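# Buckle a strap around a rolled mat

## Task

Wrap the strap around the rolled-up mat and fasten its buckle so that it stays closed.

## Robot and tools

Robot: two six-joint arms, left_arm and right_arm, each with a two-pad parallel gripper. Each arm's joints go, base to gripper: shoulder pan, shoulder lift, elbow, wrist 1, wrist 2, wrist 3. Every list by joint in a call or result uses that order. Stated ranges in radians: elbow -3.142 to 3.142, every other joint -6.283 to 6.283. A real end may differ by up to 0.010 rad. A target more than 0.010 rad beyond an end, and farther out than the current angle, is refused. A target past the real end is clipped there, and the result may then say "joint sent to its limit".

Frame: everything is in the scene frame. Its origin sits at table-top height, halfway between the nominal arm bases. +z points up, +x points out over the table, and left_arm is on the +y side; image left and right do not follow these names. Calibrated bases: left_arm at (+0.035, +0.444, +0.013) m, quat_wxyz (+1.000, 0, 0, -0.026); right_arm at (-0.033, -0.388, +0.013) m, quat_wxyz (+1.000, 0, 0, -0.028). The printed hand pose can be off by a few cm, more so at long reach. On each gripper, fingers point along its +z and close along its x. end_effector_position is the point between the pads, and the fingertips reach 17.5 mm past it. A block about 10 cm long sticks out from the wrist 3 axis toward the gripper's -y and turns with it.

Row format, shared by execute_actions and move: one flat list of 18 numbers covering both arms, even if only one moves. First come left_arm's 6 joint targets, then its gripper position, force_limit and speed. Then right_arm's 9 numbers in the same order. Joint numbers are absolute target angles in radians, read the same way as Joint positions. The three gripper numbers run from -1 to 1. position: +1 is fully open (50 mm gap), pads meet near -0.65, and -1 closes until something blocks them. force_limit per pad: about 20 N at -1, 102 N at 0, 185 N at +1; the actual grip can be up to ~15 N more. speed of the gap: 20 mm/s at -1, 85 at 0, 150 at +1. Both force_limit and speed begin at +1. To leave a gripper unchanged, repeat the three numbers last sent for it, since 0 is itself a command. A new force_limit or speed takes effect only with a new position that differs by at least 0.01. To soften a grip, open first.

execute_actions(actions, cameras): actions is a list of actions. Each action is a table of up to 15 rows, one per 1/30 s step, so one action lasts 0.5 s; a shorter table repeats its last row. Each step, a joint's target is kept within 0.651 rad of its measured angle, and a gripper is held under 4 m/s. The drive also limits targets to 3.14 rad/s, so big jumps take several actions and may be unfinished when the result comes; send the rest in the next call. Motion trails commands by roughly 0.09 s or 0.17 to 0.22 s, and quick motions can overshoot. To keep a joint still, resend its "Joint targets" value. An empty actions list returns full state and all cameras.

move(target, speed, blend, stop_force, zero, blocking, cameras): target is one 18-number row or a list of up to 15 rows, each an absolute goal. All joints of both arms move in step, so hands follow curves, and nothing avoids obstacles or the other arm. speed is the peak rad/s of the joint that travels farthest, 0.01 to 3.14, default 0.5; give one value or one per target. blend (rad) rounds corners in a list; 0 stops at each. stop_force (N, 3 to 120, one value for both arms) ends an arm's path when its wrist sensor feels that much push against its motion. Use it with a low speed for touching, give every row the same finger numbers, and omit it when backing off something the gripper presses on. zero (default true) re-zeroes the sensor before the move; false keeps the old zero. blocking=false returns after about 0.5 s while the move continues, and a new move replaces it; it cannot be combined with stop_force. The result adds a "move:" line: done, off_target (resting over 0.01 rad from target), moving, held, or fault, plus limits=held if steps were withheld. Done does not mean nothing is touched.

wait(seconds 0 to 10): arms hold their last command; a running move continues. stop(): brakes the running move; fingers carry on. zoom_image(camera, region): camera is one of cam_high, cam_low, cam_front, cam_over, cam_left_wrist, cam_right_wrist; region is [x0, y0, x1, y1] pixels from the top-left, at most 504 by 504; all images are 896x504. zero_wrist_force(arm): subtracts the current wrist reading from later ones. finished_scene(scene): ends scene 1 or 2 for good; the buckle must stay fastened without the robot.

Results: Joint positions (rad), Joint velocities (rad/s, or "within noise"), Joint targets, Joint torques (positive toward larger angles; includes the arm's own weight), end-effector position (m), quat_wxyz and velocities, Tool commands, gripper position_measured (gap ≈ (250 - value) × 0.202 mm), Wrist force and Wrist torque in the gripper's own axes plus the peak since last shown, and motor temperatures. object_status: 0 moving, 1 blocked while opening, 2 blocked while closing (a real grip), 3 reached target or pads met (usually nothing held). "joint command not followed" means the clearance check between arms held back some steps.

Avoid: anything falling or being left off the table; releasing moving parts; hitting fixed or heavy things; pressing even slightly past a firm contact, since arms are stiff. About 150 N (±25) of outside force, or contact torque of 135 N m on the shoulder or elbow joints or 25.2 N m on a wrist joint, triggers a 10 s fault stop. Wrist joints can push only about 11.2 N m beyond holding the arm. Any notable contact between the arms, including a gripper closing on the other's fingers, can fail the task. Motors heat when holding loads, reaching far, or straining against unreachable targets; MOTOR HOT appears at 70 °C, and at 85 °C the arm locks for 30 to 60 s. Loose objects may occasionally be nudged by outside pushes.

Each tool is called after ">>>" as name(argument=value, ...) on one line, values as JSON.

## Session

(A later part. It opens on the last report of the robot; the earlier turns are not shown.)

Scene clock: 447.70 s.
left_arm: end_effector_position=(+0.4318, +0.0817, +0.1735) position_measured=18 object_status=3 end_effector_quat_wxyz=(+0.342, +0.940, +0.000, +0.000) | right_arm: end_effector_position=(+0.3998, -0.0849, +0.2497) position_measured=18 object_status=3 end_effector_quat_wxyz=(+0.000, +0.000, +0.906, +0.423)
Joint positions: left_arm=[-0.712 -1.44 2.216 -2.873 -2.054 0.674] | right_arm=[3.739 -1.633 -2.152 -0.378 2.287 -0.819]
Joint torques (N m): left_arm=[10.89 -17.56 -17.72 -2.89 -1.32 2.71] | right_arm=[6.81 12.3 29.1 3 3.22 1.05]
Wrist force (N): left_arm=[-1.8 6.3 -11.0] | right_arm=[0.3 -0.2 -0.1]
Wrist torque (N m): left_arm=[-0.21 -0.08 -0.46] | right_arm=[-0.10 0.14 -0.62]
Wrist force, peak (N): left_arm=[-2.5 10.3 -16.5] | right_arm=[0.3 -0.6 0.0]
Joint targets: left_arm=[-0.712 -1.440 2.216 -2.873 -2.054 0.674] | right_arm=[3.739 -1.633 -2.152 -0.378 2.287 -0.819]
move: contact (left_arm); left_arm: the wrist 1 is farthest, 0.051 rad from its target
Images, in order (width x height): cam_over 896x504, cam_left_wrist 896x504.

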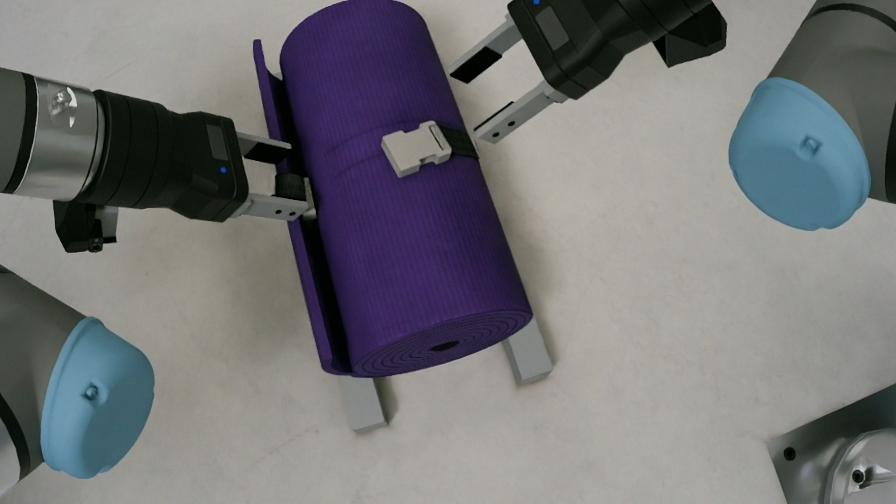

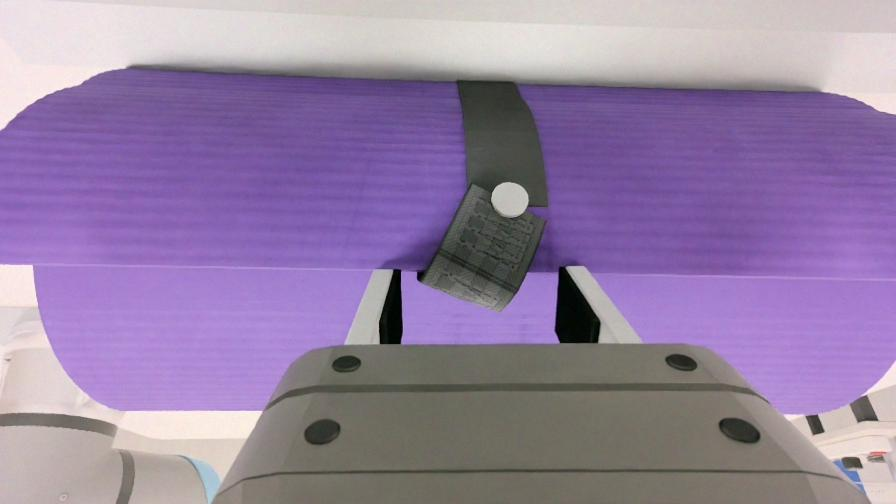

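>>> move(target=[-0.7276,-1.4363,2.2040,-2.8717,-2.0458,0.6592,0.9,0.0,-0.5,3.7385,-1.6326,-2.1521,-0.3776,2.2872,-0.8195,0.9,0.2,-0.8], speed=0.08)

>>> move(target=[-0.7305,-1.4066,2.2155,-2.9141,-2.0443,0.6563,0.9,0.0,-0.5,3.7385,-1.6326,-2.1521,-0.3776,2.2872,-0.8195,0.9,0.2,-0.8], speed=0.06, stop_force=15, cameras=["cam_left_wrist","cam_over"])

>>> zoom_image(camera="cam_over", region=[240, 140, 360, 240])

Scene clock: 459.23 s.
left_arm: end_effector_position=(+0.4313, +0.0729, +0.1763) position_measured=18 object_status=3 end_effector_quat_wxyz=(+0.342, +0.940, +0.000, +0.000) | right_arm: end_effector_position=(+0.3998, -0.0849, +0.2497) position_measured=18 object_status=3 end_effector_quat_wxyz=(+0.000, +0.000, +0.906, +0.423)
Joint positions: left_arm=[-0.728 -1.436 2.204 -2.872 -2.046 0.659] | right_arm=[3.739 -1.633 -2.152 -0.378 2.287 -0.819]
Joint torques (N m): left_arm=[8.54 -27.85 -16.26 -1.47 0.03 0.13] | right_arm=[6.42 12.45 28.67 3.07 3.3 0.97]
Wrist force (N): left_arm=[-0.8 -3.2 2.5] | right_arm=[0.4 -0.3 0.1]
Wrist torque (N m): left_arm=[-0.38 0.07 -0.27] | right_arm=[-0.12 0.11 -0.62]
Wrist force, peak (N): left_arm=[-2.0 6.6 -11.1] | right_arm=[0.1 -0.7 0.0]
Joint targets: left_arm=[-0.728 -1.436 2.204 -2.872 -2.046 0.659] | right_arm=[3.739 -1.633 -2.152 -0.378 2.287 -0.819]
move: done

Scene clock: 461.03 s.
left_arm: end_effector_position=(+0.4314, +0.0712, +0.1631) position_measured=18 object_status=3 end_effector_quat_wxyz=(+0.342, +0.940, +0.000, +0.000) | right_arm: end_effector_position=(+0.3998, -0.0849, +0.2497) position_measured=18 object_status=3 end_effector_quat_wxyz=(+0.000, +0.000, +0.906, +0.423)
Joint positions: left_arm=[-0.731 -1.407 2.216 -2.914 -2.044 0.656] | right_arm=[3.739 -1.633 -2.152 -0.378 2.287 -0.819]
Joint torques (N m): left_arm=[2.94 -37.07 -25.66 -1.01 -0.26 0.36] | right_arm=[6.53 12.04 28.18 3.21 3.32 0.95]
Wrist force (N): left_arm=[-1.1 -2.7 2.2] | right_arm=[0.0 -0.4 0.1]
Wrist torque (N m): left_arm=[-0.35 0.11 -0.26] | right_arm=[-0.13 0.17 -0.62]
Wrist force, peak (N): left_arm=[-1.1 -3.3 2.3] | right_arm=[0.3 -0.4 0.4]
Joint targets: left_arm=[-0.730 -1.407 2.216 -2.914 -2.044 0.656] | right_arm=[3.739 -1.633 -2.152 -0.378 2.287 -0.819]
move: done
Images, in order (width x height): cam_over 896x504, cam_left_wrist 896x504.

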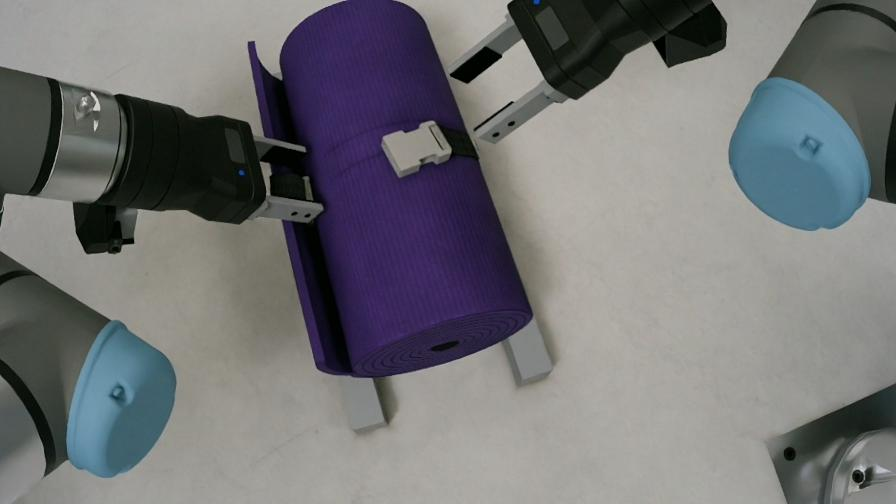

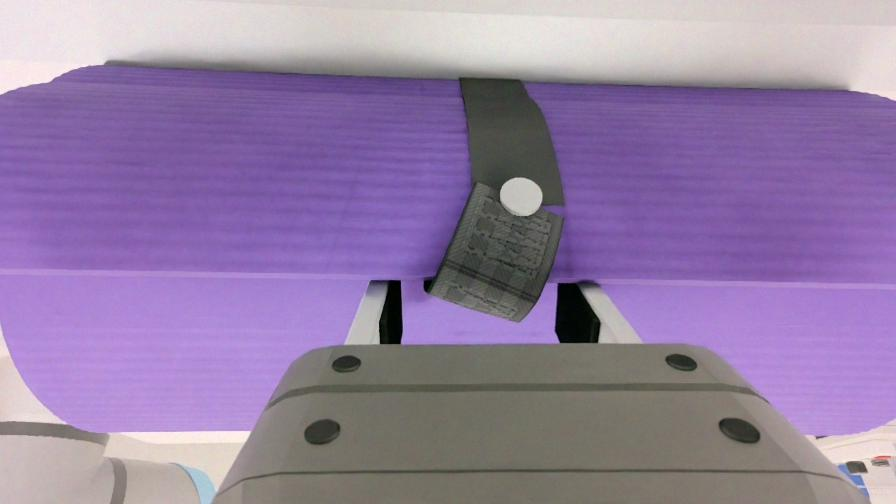

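Scaled by 4.200.

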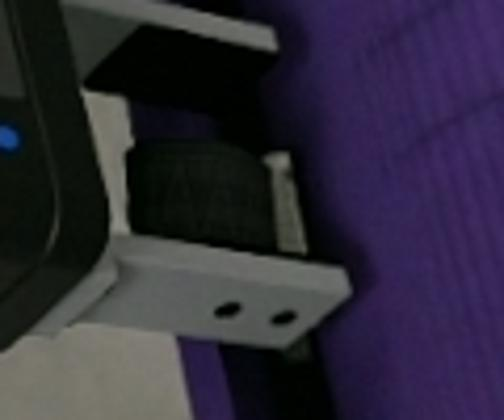

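>>> move(target=[-0.7328,-1.3892,2.2210,-2.9382,-2.0434,0.6530,0.98,0.0,-0.5,3.7385,-1.6326,-2.1521,-0.3776,2.2872,-0.8195,0.9,0.2,-0.8], speed=0.05, stop_force=15)

>>> execute_actions(actions=[], cameras=["cam_over","cam_left_wrist"])

>>> zoom_image(camera="cam_over", region=[240, 140, 360, 240])

Scene clock: 467.20 s.
left_arm: end_effector_position=(+0.4313, +0.0698, +0.1558) position_measured=7 object_status=3 end_effector_quat_wxyz=(+0.342, +0.940, +0.001, +0.000) | right_arm: end_effector_position=(+0.3998, -0.0849, +0.2497) position_measured=18 object_status=3 end_effector_quat_wxyz=(+0.000, +0.000, +0.906, +0.423)
Joint positions: left_arm=[-0.733 -1.389 2.221 -2.938 -2.043 0.653] | right_arm=[3.739 -1.633 -2.152 -0.378 2.287 -0.819]
Joint torques (N m): left_arm=[2.31 -37.16 -25 -0.97 -0.08 2.1] | right_arm=[6.54 12.02 28.8 3.28 3.26 0.96]
Wrist force (N): left_arm=[-0.9 -2.6 2.3] | right_arm=[0.3 -0.4 0.1]
Wrist torque (N m): left_arm=[-0.36 0.12 -0.25] | right_arm=[-0.12 0.12 -0.62]
Wrist force, peak (N): left_arm=[-0.9 -3.1 2.3] | right_arm=[0.4 -0.4 0.0]
Joint targets: left_arm=[-0.733 -1.389 2.221 -2.938 -2.043 0.653] | right_arm=[3.739 -1.633 -2.152 -0.378 2.287 -0.819]
move: done

Scene clock: 467.20 s.
left_arm: end_effector_position=(+0.4313, +0.0698, +0.1558) position_measured=7 object_status=3 end_effector_quat_wxyz=(+0.342, +0.940, +0.001, +0.000) | right_arm: end_effector_position=(+0.3998, -0.0849, +0.2497) position_measured=18 object_status=3 end_effector_quat_wxyz=(+0.000, +0.000, +0.906, +0.423)
Joint positions: left_arm=[-0.733 -1.389 2.221 -2.938 -2.043 0.653] | right_arm=[3.739 -1.633 -2.152 -0.378 2.287 -0.819]
Joint velocities: within noise
Joint torques (N m): left_arm=[2.31 -37.16 -25 -0.97 -0.08 2.1] | right_arm=[6.54 12.02 28.8 3.28 3.26 0.96]
Motor temperatures (°C): left_arm=[26 30 27 33 35 33] | right_arm=[33 31 24 29 41 35]
Wrist force (N): left_arm=[-0.9 -2.6 2.3] | right_arm=[0.3 -0.4 0.1]
Wrist torque (N m): left_arm=[-0.36 0.12 -0.25] | right_arm=[-0.12 0.12 -0.62]
Wrist force, peak (N): left_arm=[-0.9 -2.6 2.3] | right_arm=[0.3 -0.4 0.1]
Joint targets: left_arm=[-0.733 -1.389 2.221 -2.938 -2.043 0.653] | right_arm=[3.739 -1.633 -2.152 -0.378 2.287 -0.819]
Tool commands: left_gripper/position=+0.98 left_gripper/force_limit=+0.0 left_gripper/speed=-0.5 right_gripper/position=+0.9 right_gripper/force_limit=+0.2 right_gripper/speed=-0.8
Images, in order (width x height): cam_over 896x504, cam_left_wrist 896x504.

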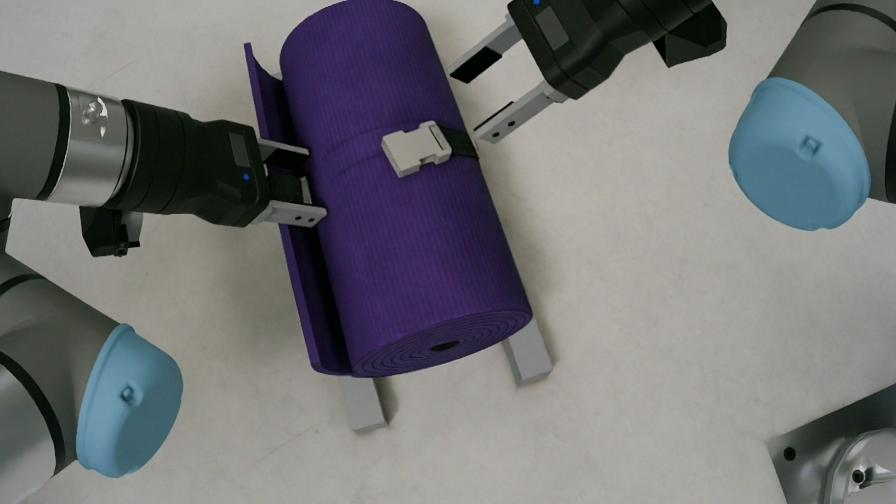

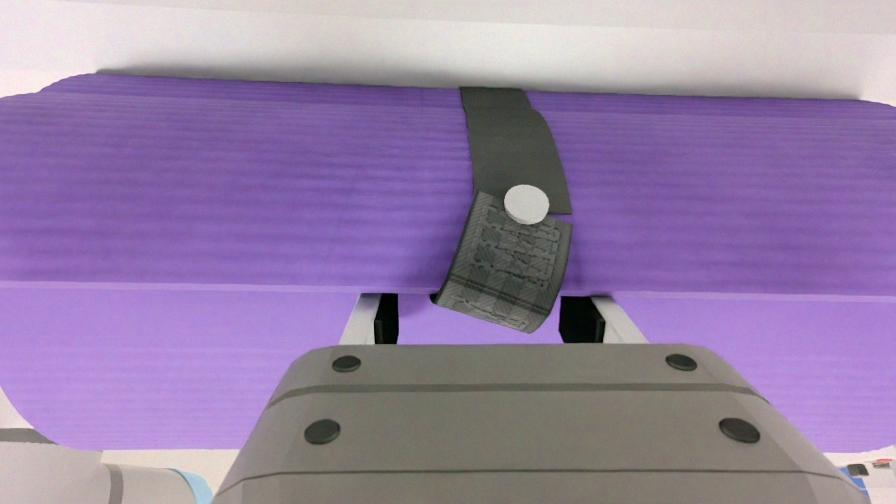

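Scaled by 4.200.

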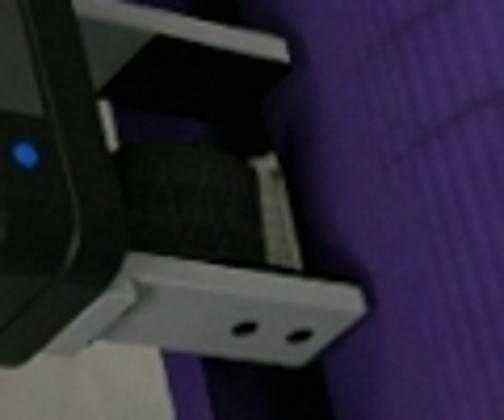

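>>> execute_actions(actions=[[[-0.7328,-1.3892,2.2210,-2.9382,-2.0434,0.6530,-1,0.2,-1,3.7385,-1.6326,-2.1521,-0.3776,2.2872,-0.8195,0.9,0.2,-0.8]],[[-0.7328,-1.3892,2.2210,-2.9382,-2.0434,0.6530,-1,0.2,-1,3.7385,-1.6326,-2.1521,-0.3776,2.2872,-0.8195,0.9,0.2,-0.8]]], cameras=["cam_over","cam_left_wrist"])

>>> zoom_image(camera="cam_over", region=[240, 140, 360, 240])

Scene clock: 474.23 s.
left_arm: end_effector_position=(+0.4313, +0.0698, +0.1558) position_measured=253 object_status=3 end_effector_quat_wxyz=(+0.342, +0.940, +0.001, +0.000) | right_arm: end_effector_position=(+0.3998, -0.0849, +0.2497) position_measured=18 object_status=3 end_effector_quat_wxyz=(+0.000, +0.000, +0.906, +0.423)
Joint positions: left_arm=[-0.733 -1.389 2.221 -2.938 -2.043 0.653] | right_arm=[3.739 -1.633 -2.152 -0.378 2.287 -0.819]
Joint torques (N m): left_arm=[8.93 -30.26 -19.29 -1.66 -2.51 2.24] | right_arm=[6.51 12.18 28.86 3.38 3.31 0.97]
Wrist force (N): left_arm=[1.7 3.9 -5.6] | right_arm=[0.4 -0.4 0.0]
Wrist torque (N m): left_arm=[-0.31 0.12 -0.24] | right_arm=[-0.13 0.12 -0.62]
Wrist force, peak (N): left_arm=[1.6 4.4 -6.0] | right_arm=[0.3 -0.5 -0.2]
Joint targets: left_arm=[-0.733 -1.389 2.221 -2.938 -2.043 0.653] | right_arm=[3.739 -1.633 -2.152 -0.378 2.287 -0.819]
Images, in order (width x height): cam_over 896x504, cam_left_wrist 896x504.

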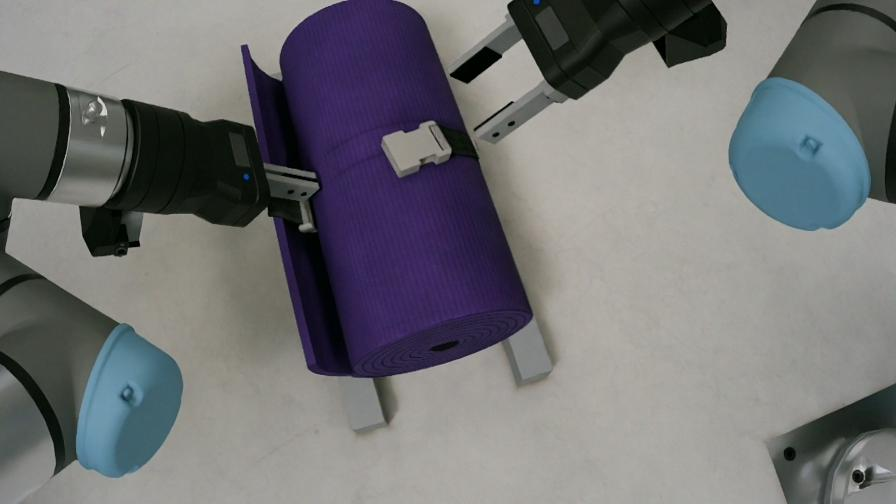

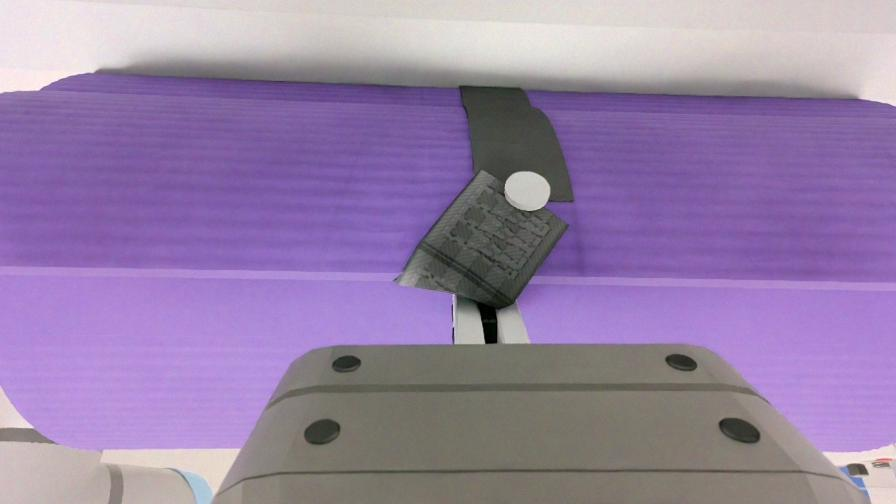

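Scaled by 4.200.

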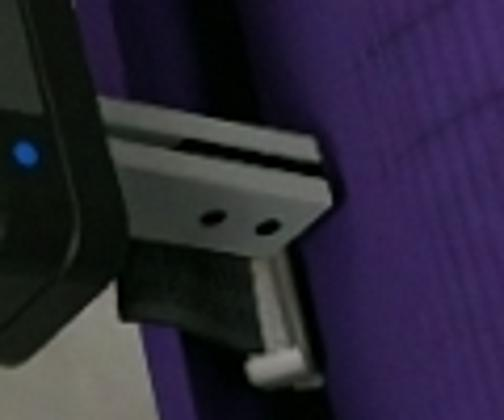

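>>> move(target=[[-0.6869,-1.4933,2.2142,-2.8064,-2.0661,0.6991,-1,0.2,-1,3.7385,-1.6326,-2.1521,-0.3776,2.2872,-0.8195,0.9,0.2,-0.8],[-0.6869,-1.4933,2.2142,-2.8064,-2.0661,0.6991,0.98,0.2,0,3.7385,-1.6326,-2.1521,-0.3776,2.2872,-0.8195,0.9,0.2,-0.8]], speed=0.15, cameras=["cam_over","cam_left_wrist"])

>>> zoom_image(camera="cam_over", region=[240, 140, 360, 240])

Scene clock: 481.80 s.
left_arm: end_effector_position=(+0.4313, +0.0965, +0.1907) position_measured=7 object_status=3 end_effector_quat_wxyz=(+0.342, +0.940, +0.000, +0.000) | right_arm: end_effector_position=(+0.3998, -0.0849, +0.2497) position_measured=18 object_status=3 end_effector_quat_wxyz=(+0.000, +0.000, +0.906, +0.423)
Joint positions: left_arm=[-0.687 -1.493 2.214 -2.806 -2.066 0.699] | right_arm=[3.739 -1.633 -2.152 -0.378 2.287 -0.819]
Joint torques (N m): left_arm=[-8.89 -18.21 -15.07 -5.56 1.05 -2.69] | right_arm=[6.78 11.92 29.11 3.56 3.2 1.05]
Wrist force (N): left_arm=[-1.1 -3.3 2.1] | right_arm=[0.3 -0.2 0.0]
Wrist torque (N m): left_arm=[-0.40 0.10 -0.37] | right_arm=[-0.11 0.13 -0.62]
Wrist force, peak (N): left_arm=[1.6 4.4 -5.9] | right_arm=[0.2 -0.6 -0.1]
Joint targets: left_arm=[-0.687 -1.493 2.214 -2.806 -2.066 0.699] | right_arm=[3.739 -1.633 -2.152 -0.378 2.287 -0.819]
move: done
Images, in order (width x height): cam_over 896x504, cam_left_wrist 896x504.

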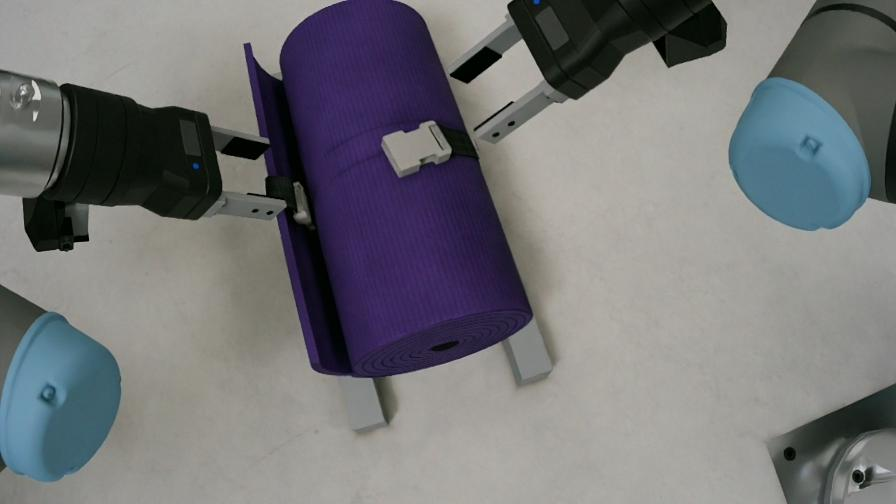

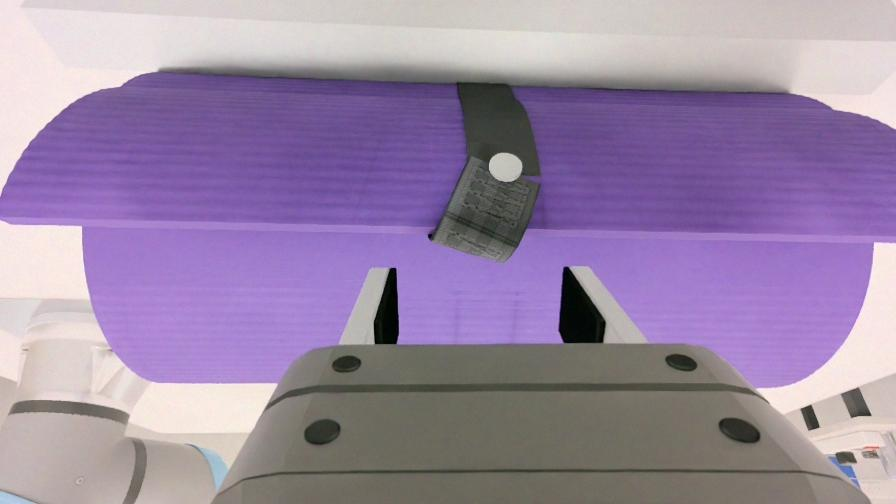

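Scaled by 4.200.

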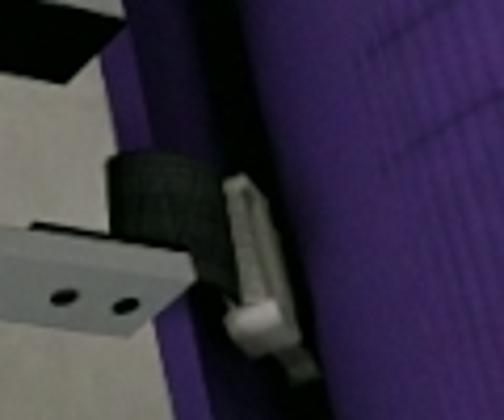

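>>> move(target=[-0.7066,-1.4391,2.2102,-2.8656,-2.0563,0.6798,0.98,0.2,0,3.7385,-1.6326,-2.1521,-0.3776,2.2872,-0.8195,0.9,0.2,-0.8], speed=0.1, stop_force=12)

>>> move(target=[-0.7035,-1.3727,2.2439,-2.9643,-2.0579,0.6826,0.98,0.2,0,3.7385,-1.6326,-2.1521,-0.3776,2.2872,-0.8195,0.9,0.2,-0.8], speed=0.06, stop_force=15, cameras=["cam_over","cam_left_wrist"])

>>> zoom_image(camera="cam_over", region=[240, 140, 360, 240])

Scene clock: 517.30 s.
left_arm: end_effector_position=(+0.4343, +0.0825, +0.1746) position_measured=7 object_status=3 end_effector_quat_wxyz=(+0.342, +0.940, +0.000, +0.000) | right_arm: end_effector_position=(+0.3998, -0.0849, +0.2497) position_measured=18 object_status=3 end_effector_quat_wxyz=(+0.000, +0.000, +0.906, +0.423)
Joint positions: left_arm=[-0.707 -1.439 2.21 -2.866 -2.056 0.68] | right_arm=[3.739 -1.633 -2.152 -0.378 2.287 -0.819]
Joint torques (N m): left_arm=[11.01 -36.49 -15.08 -1.04 -3.01 2.55] | right_arm=[6.91 12.52 29 3.56 3.27 0.99]
Wrist force (N): left_arm=[-1.1 -3.0 2.1] | right_arm=[0.2 -0.2 0.0]
Wrist torque (N m): left_arm=[-0.34 0.10 -0.27] | right_arm=[-0.11 0.15 -0.62]
Wrist force, peak (N): left_arm=[-0.7 -3.3 2.9] | right_arm=[0.2 -0.5 0.2]
Joint targets: left_arm=[-0.707 -1.439 2.210 -2.866 -2.056 0.680] | right_arm=[3.739 -1.633 -2.152 -0.378 2.287 -0.819]
move: done

Scene clock: 520.00 s.
left_arm: end_effector_position=(+0.4343, +0.0843, +0.1431) position_measured=7 object_status=3 end_effector_quat_wxyz=(+0.342, +0.940, +0.000, +0.000) | right_arm: end_effector_position=(+0.3998, -0.0849, +0.2497) position_measured=18 object_status=3 end_effector_quat_wxyz=(+0.000, +0.000, +0.906, +0.423)
Joint positions: left_arm=[-0.703 -1.373 2.244 -2.964 -2.058 0.683] | right_arm=[3.739 -1.633 -2.152 -0.378 2.287 -0.819]
Joint torques (N m): left_arm=[6.77 -36.79 -24.06 -0.65 -1.83 1.21] | right_arm=[6.85 12.09 28.51 3.71 3.29 1.02]
Wrist force (N): left_arm=[-1.2 -1.3 1.4] | right_arm=[0.3 -0.2 0.0]
Wrist torque (N m): left_arm=[-0.34 0.09 -0.36] | right_arm=[-0.10 0.14 -0.62]
Wrist force, peak (N): left_arm=[-1.1 -3.2 2.4] | right_arm=[0.2 -0.5 0.2]
Joint targets: left_arm=[-0.704 -1.373 2.244 -2.964 -2.058 0.683] | right_arm=[3.739 -1.633 -2.152 -0.378 2.287 -0.819]
move: done
Images, in order (width x height): cam_over 896x504, cam_left_wrist 896x504.

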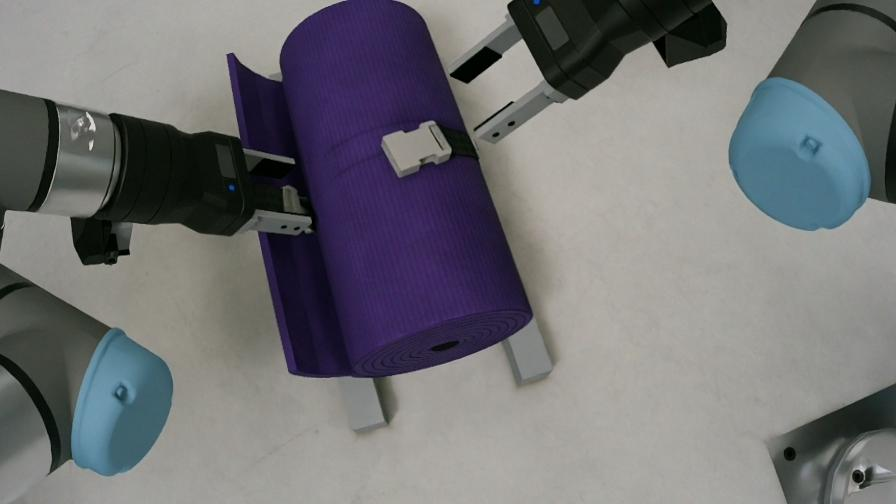

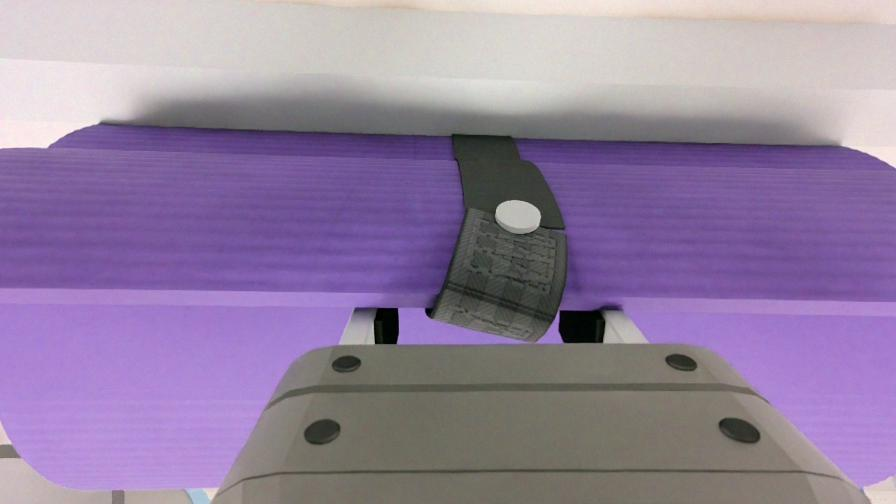

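Scaled by 4.200.

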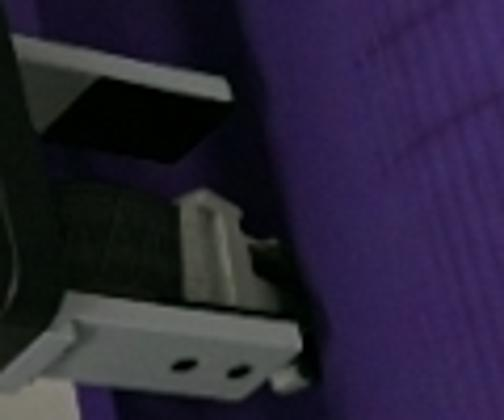

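>>> execute_actions(actions=[[[-0.7035,-1.3727,2.2439,-2.9643,-2.0579,0.6826,-1,0.2,-1,3.7385,-1.6326,-2.1521,-0.3776,2.2872,-0.8195,0.9,0.2,-0.8]],[[-0.7035,-1.3727,2.2439,-2.9643,-2.0579,0.6826,-1,0.2,-1,3.7385,-1.6326,-2.1521,-0.3776,2.2872,-0.8195,0.9,0.2,-0.8]]], cameras=["cam_over","cam_left_wrist"])

>>> zoom_image(camera="cam_over", region=[240, 140, 360, 240])

Scene clock: 528.73 s.
left_arm: end_effector_position=(+0.4343, +0.0843, +0.1431) position_measured=95 object_status=2 end_effector_quat_wxyz=(+0.342, +0.940, +0.000, +0.000) | right_arm: end_effector_position=(+0.3998, -0.0849, +0.2497) position_measured=18 object_status=3 end_effector_quat_wxyz=(+0.000, +0.000, +0.906, +0.423)
Joint positions: left_arm=[-0.704 -1.373 2.244 -2.964 -2.058 0.683] | right_arm=[3.739 -1.633 -2.152 -0.378 2.287 -0.819]
Joint torques (N m): left_arm=[-5.93 -36.99 -22.41 -1.96 0.97 -2.49] | right_arm=[6.73 12.19 29.01 3.83 3.29 1.06]
Wrist force (N): left_arm=[-0.4 -1.5 2.0] | right_arm=[0.2 -0.3 -0.1]
Wrist torque (N m): left_arm=[-0.36 0.06 -0.36] | right_arm=[-0.13 0.15 -0.62]
Wrist force, peak (N): left_arm=[0.3 -2.3 2.8] | right_arm=[0.3 -0.5 0.0]
Joint targets: left_arm=[-0.704 -1.373 2.244 -2.964 -2.058 0.683] | right_arm=[3.739 -1.633 -2.152 -0.378 2.287 -0.819]
Images, in order (width x height): cam_over 896x504, cam_left_wrist 896x504.

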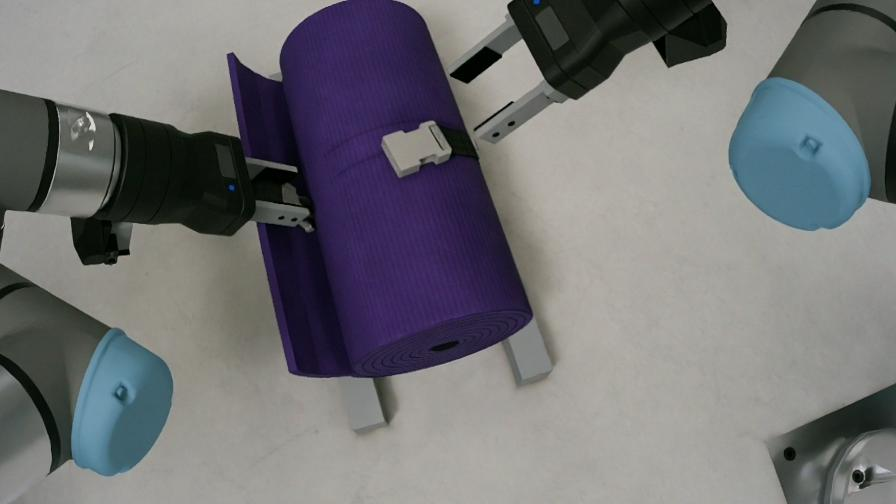

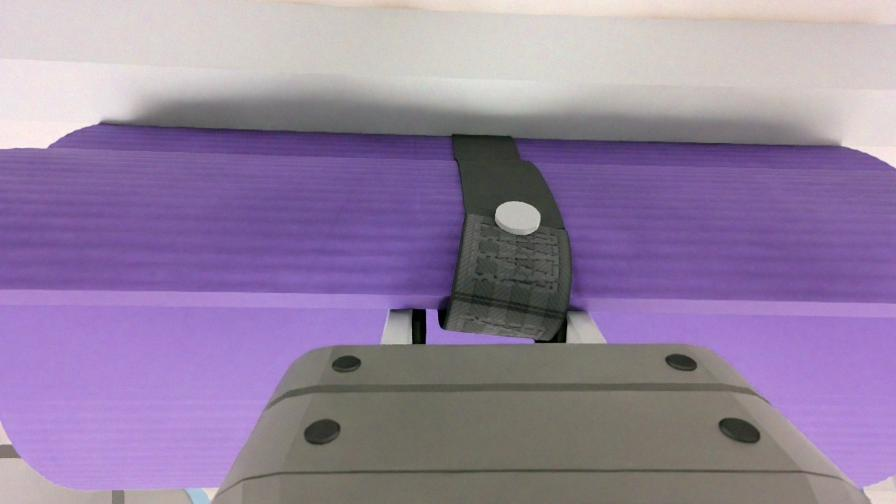

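Scaled by 4.200.

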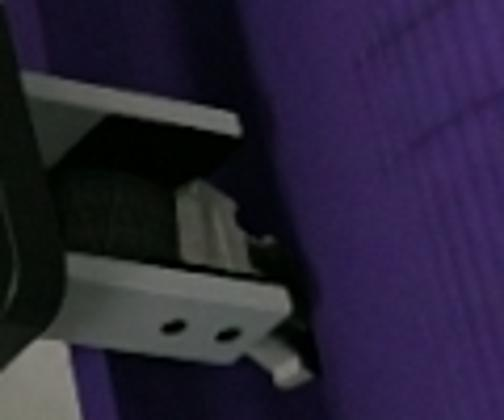

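>>> move(target=[[-0.7066,-1.4391,2.2102,-2.8656,-2.0563,0.6798,-1,0.2,-1,3.7385,-1.6326,-2.1521,-0.3776,2.2872,-0.8195,0.9,0.2,-0.8],[-0.7090,-1.4770,2.1850,-2.8024,-2.0552,0.6778,-1,0.2,-1,3.7385,-1.6326,-2.1521,-0.3776,2.2872,-0.8195,0.9,0.2,-0.8]], speed=0.08, blend=0.02, cameras=["cam_over","cam_left_wrist","cam_front","cam_right_wrist"])

>>> zoom_image(camera="cam_over", region=[240, 120, 360, 220])

>>> zoom_image(camera="cam_front", region=[280, 130, 440, 230])

Scene clock: 536.73 s.
left_arm: end_effector_position=(+0.4341, +0.0812, +0.1947) position_measured=95 object_status=2 end_effector_quat_wxyz=(+0.342, +0.940, +0.000, +0.000) end_effector_velocity=(+0.001, +0.000, -0.001) end_effector_angular_velocity=(-0.001, -0.003, +0.001) | right_arm: end_effector_position=(+0.3998, -0.0849, +0.2497) position_measured=18 object_status=3 end_effector_quat_wxyz=(+0.000, +0.000, +0.906, +0.423)
Joint positions: left_arm=[-0.709 -1.477 2.185 -2.802 -2.055 0.678] | right_arm=[3.739 -1.633 -2.152 -0.378 2.287 -0.819]
Joint velocities: left_arm=[0 0.002 0.001 -0.005 0.002 0] | right_arm=[within noise]
Joint torques (N m): left_arm=[-6.69 -18.85 -15.52 -5.93 0.95 -2.37] | right_arm=[6.74 12.58 28.86 3.93 3.23 1]
Wrist force (N): left_arm=[-1.0 -3.2 2.3] | right_arm=[0.4 -0.2 0.0]
Wrist torque (N m): left_arm=[-0.41 0.08 -0.26] | right_arm=[-0.10 0.12 -0.62]
Wrist force, peak (N): left_arm=[-0.7 -3.2 3.2] | right_arm=[0.3 -0.5 0.1]
Joint targets: left_arm=[-0.709 -1.477 2.185 -2.802 -2.055 0.678] | right_arm=[3.739 -1.633 -2.152 -0.378 2.287 -0.819]
move: done
Images, in order (width x height): cam_front 896x504, cam_over 896x504, cam_left_wrist 896x504, cam_right_wrist 896x504.

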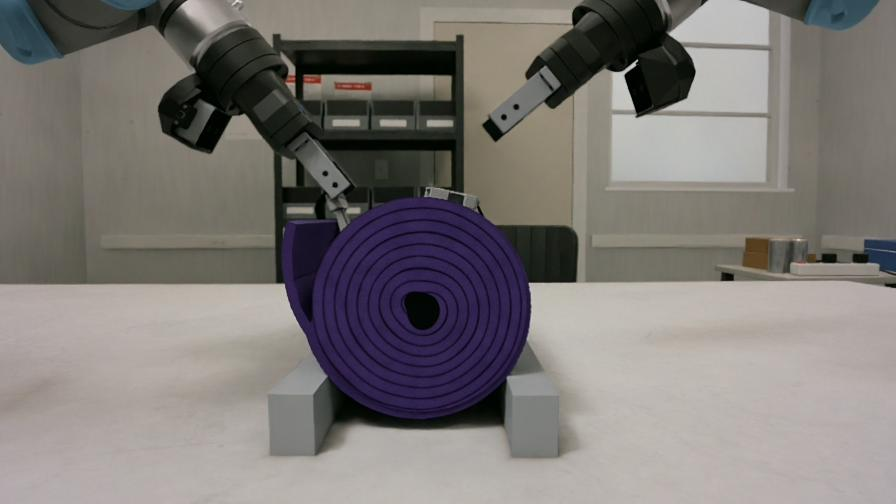

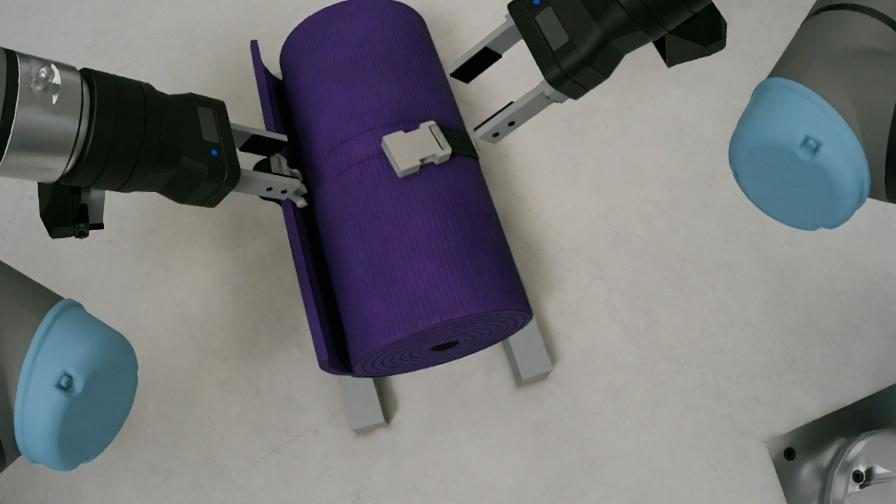

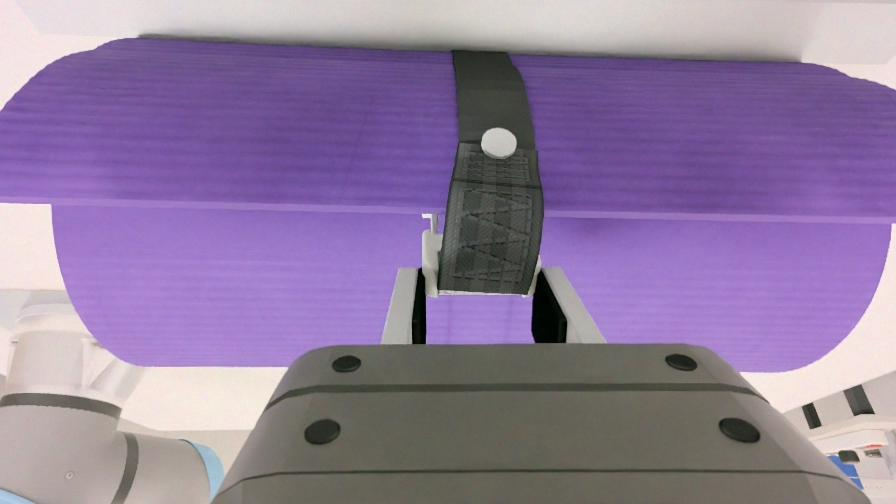

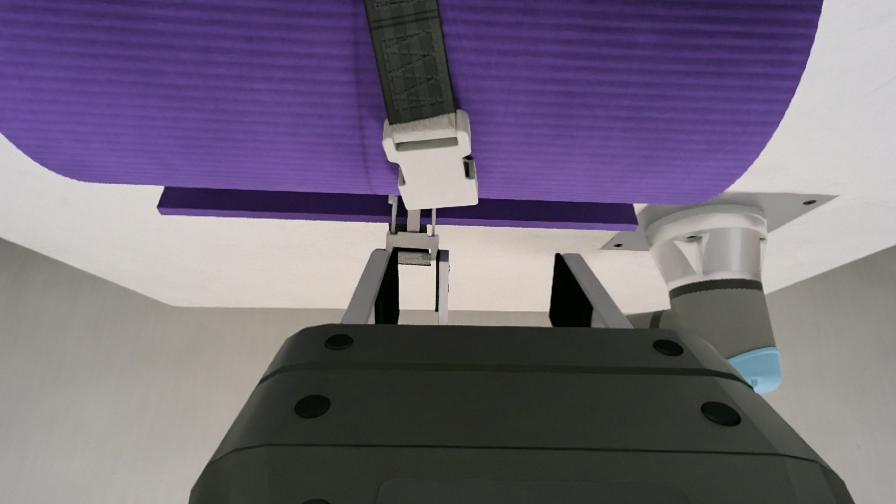

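Scaled by 4.200.

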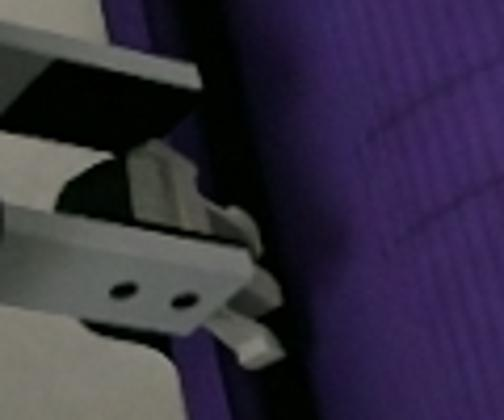

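Scaled by 3.150.

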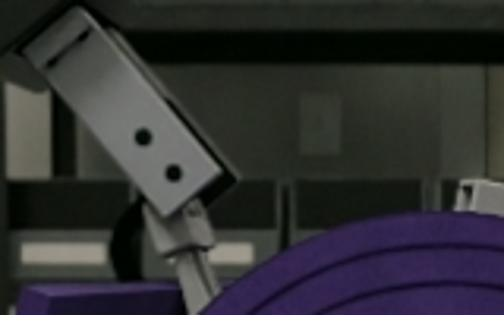

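>>> execute_actions(actions=[[[-0.7090,-1.4770,2.1850,-2.8024,-2.0552,0.6778,-0.98,0.6,-1,3.7385,-1.6326,-2.1521,-0.3776,2.2872,-0.8195,0.9,0.2,-0.8]]])

>>> move(target=[[-0.5867,-1.2524,2.2920,-3.5174,-2.3858,0.5175,-0.98,0.6,-1,3.7385,-1.6326,-2.1521,-0.3776,2.2872,-0.8195,0.9,0.2,-0.8],[-0.5541,-0.9712,2.2288,-4.1572,-2.5218,0.1982,-0.98,0.6,-1,3.7385,-1.6326,-2.1521,-0.3776,2.2872,-0.8195,0.9,0.2,-0.8]], speed=0.25, blend=0.05, cameras=["cam_over","cam_front","cam_right_wrist"])

>>> zoom_image(camera="cam_front", region=[300, 130, 520, 230])

Scene clock: 570.43 s.
left_arm: end_effector_position=(+0.4341, +0.0813, +0.1946) position_measured=98 object_status=2 end_effector_quat_wxyz=(+0.342, +0.940, +0.000, +0.000) | right_arm: end_effector_position=(+0.3998, -0.0849, +0.2497) position_measured=18 object_status=3 end_effector_quat_wxyz=(+0.000, +0.000, +0.906, +0.423)
Joint positions: left_arm=[-0.709 -1.477 2.185 -2.802 -2.055 0.678] | right_arm=[3.739 -1.633 -2.152 -0.378 2.287 -0.819]
Joint torques (N m): left_arm=[8.32 -20.16 -13.7 -5.8 -2.56 2.26] | right_arm=[6.46 12.5 28.4 3.97 3.32 1.01]
Wrist force (N): left_arm=[-0.8 -3.0 2.3] | right_arm=[0.3 -0.3 -0.2]
Wrist torque (N m): left_arm=[-0.41 0.05 -0.26] | right_arm=[-0.12 0.13 -0.61]
Wrist force, peak (N): left_arm=[-0.9 -3.2 2.6] | right_arm=[0.0 -0.6 0.2]
Joint targets: left_arm=[-0.709 -1.477 2.185 -2.802 -2.055 0.678] | right_arm=[3.739 -1.633 -2.152 -0.378 2.287 -0.819]

Scene clock: 576.30 s.
left_arm: end_effector_position=(+0.4273, +0.0776, +0.2137) position_measured=98 object_status=2 end_effector_quat_wxyz=(+0.656, +0.755, +0.000, +0.000) | right_arm: end_effector_position=(+0.3998, -0.0849, +0.2497) position_measured=18 object_status=3 end_effector_quat_wxyz=(+0.000, +0.000, +0.906, +0.423)
Joint positions: left_arm=[-0.554 -0.971 2.229 -4.157 -2.522 0.198] | right_arm=[3.739 -1.633 -2.152 -0.378 2.287 -0.819]
Joint torques (N m): left_arm=[-1.23 -46.01 -2.86 -1.26 1.27 2.28] | right_arm=[6.72 12.04 28.37 4.07 3.3 1.08]
Wrist force (N): left_arm=[-0.4 -7.8 3.3] | right_arm=[0.1 -0.3 0.0]
Wrist torque (N m): left_arm=[-0.60 0.27 -0.39] | right_arm=[-0.13 0.16 -0.62]
Wrist force, peak (N): left_arm=[-0.1 -9.9 3.8] | right_arm=[0.3 -0.5 0.0]
Joint targets: left_arm=[-0.554 -0.971 2.229 -4.157 -2.522 0.198] | right_arm=[3.739 -1.633 -2.152 -0.378 2.287 -0.819]
move: done
Images, in order (width x height): cam_front 896x504, cam_over 896x504, cam_right_wrist 896x504.

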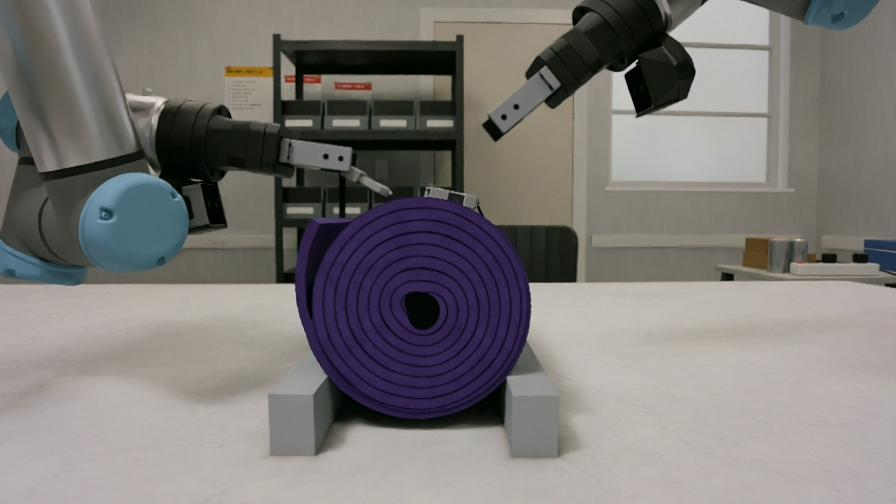

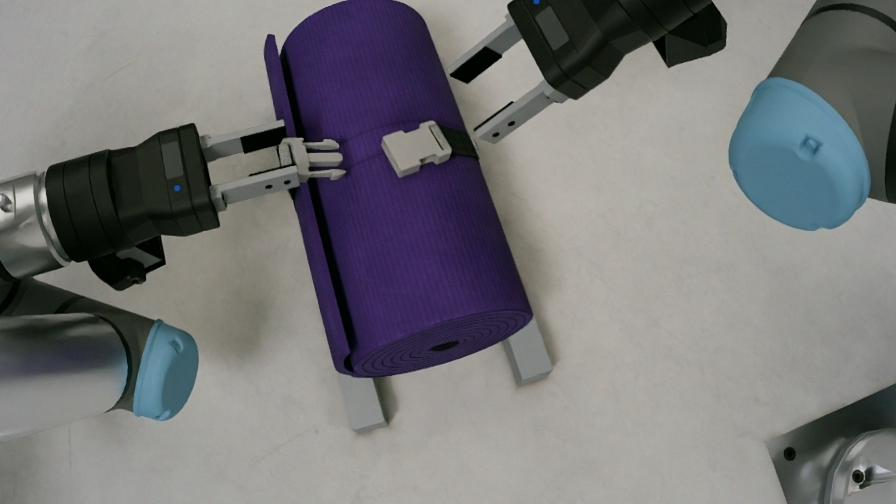

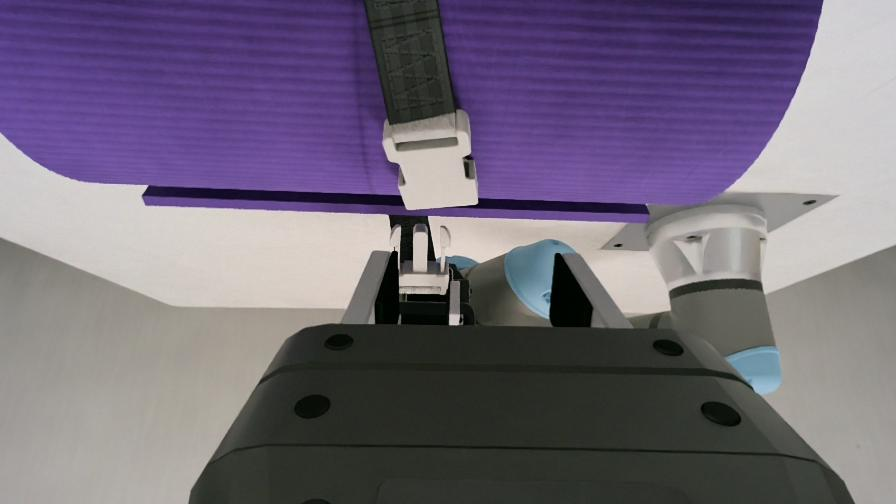

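Scaled by 2.291.

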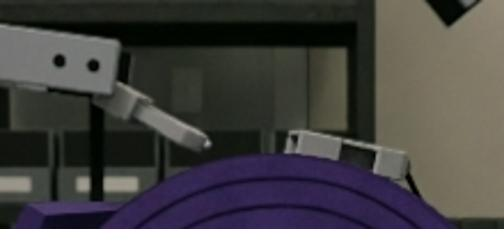

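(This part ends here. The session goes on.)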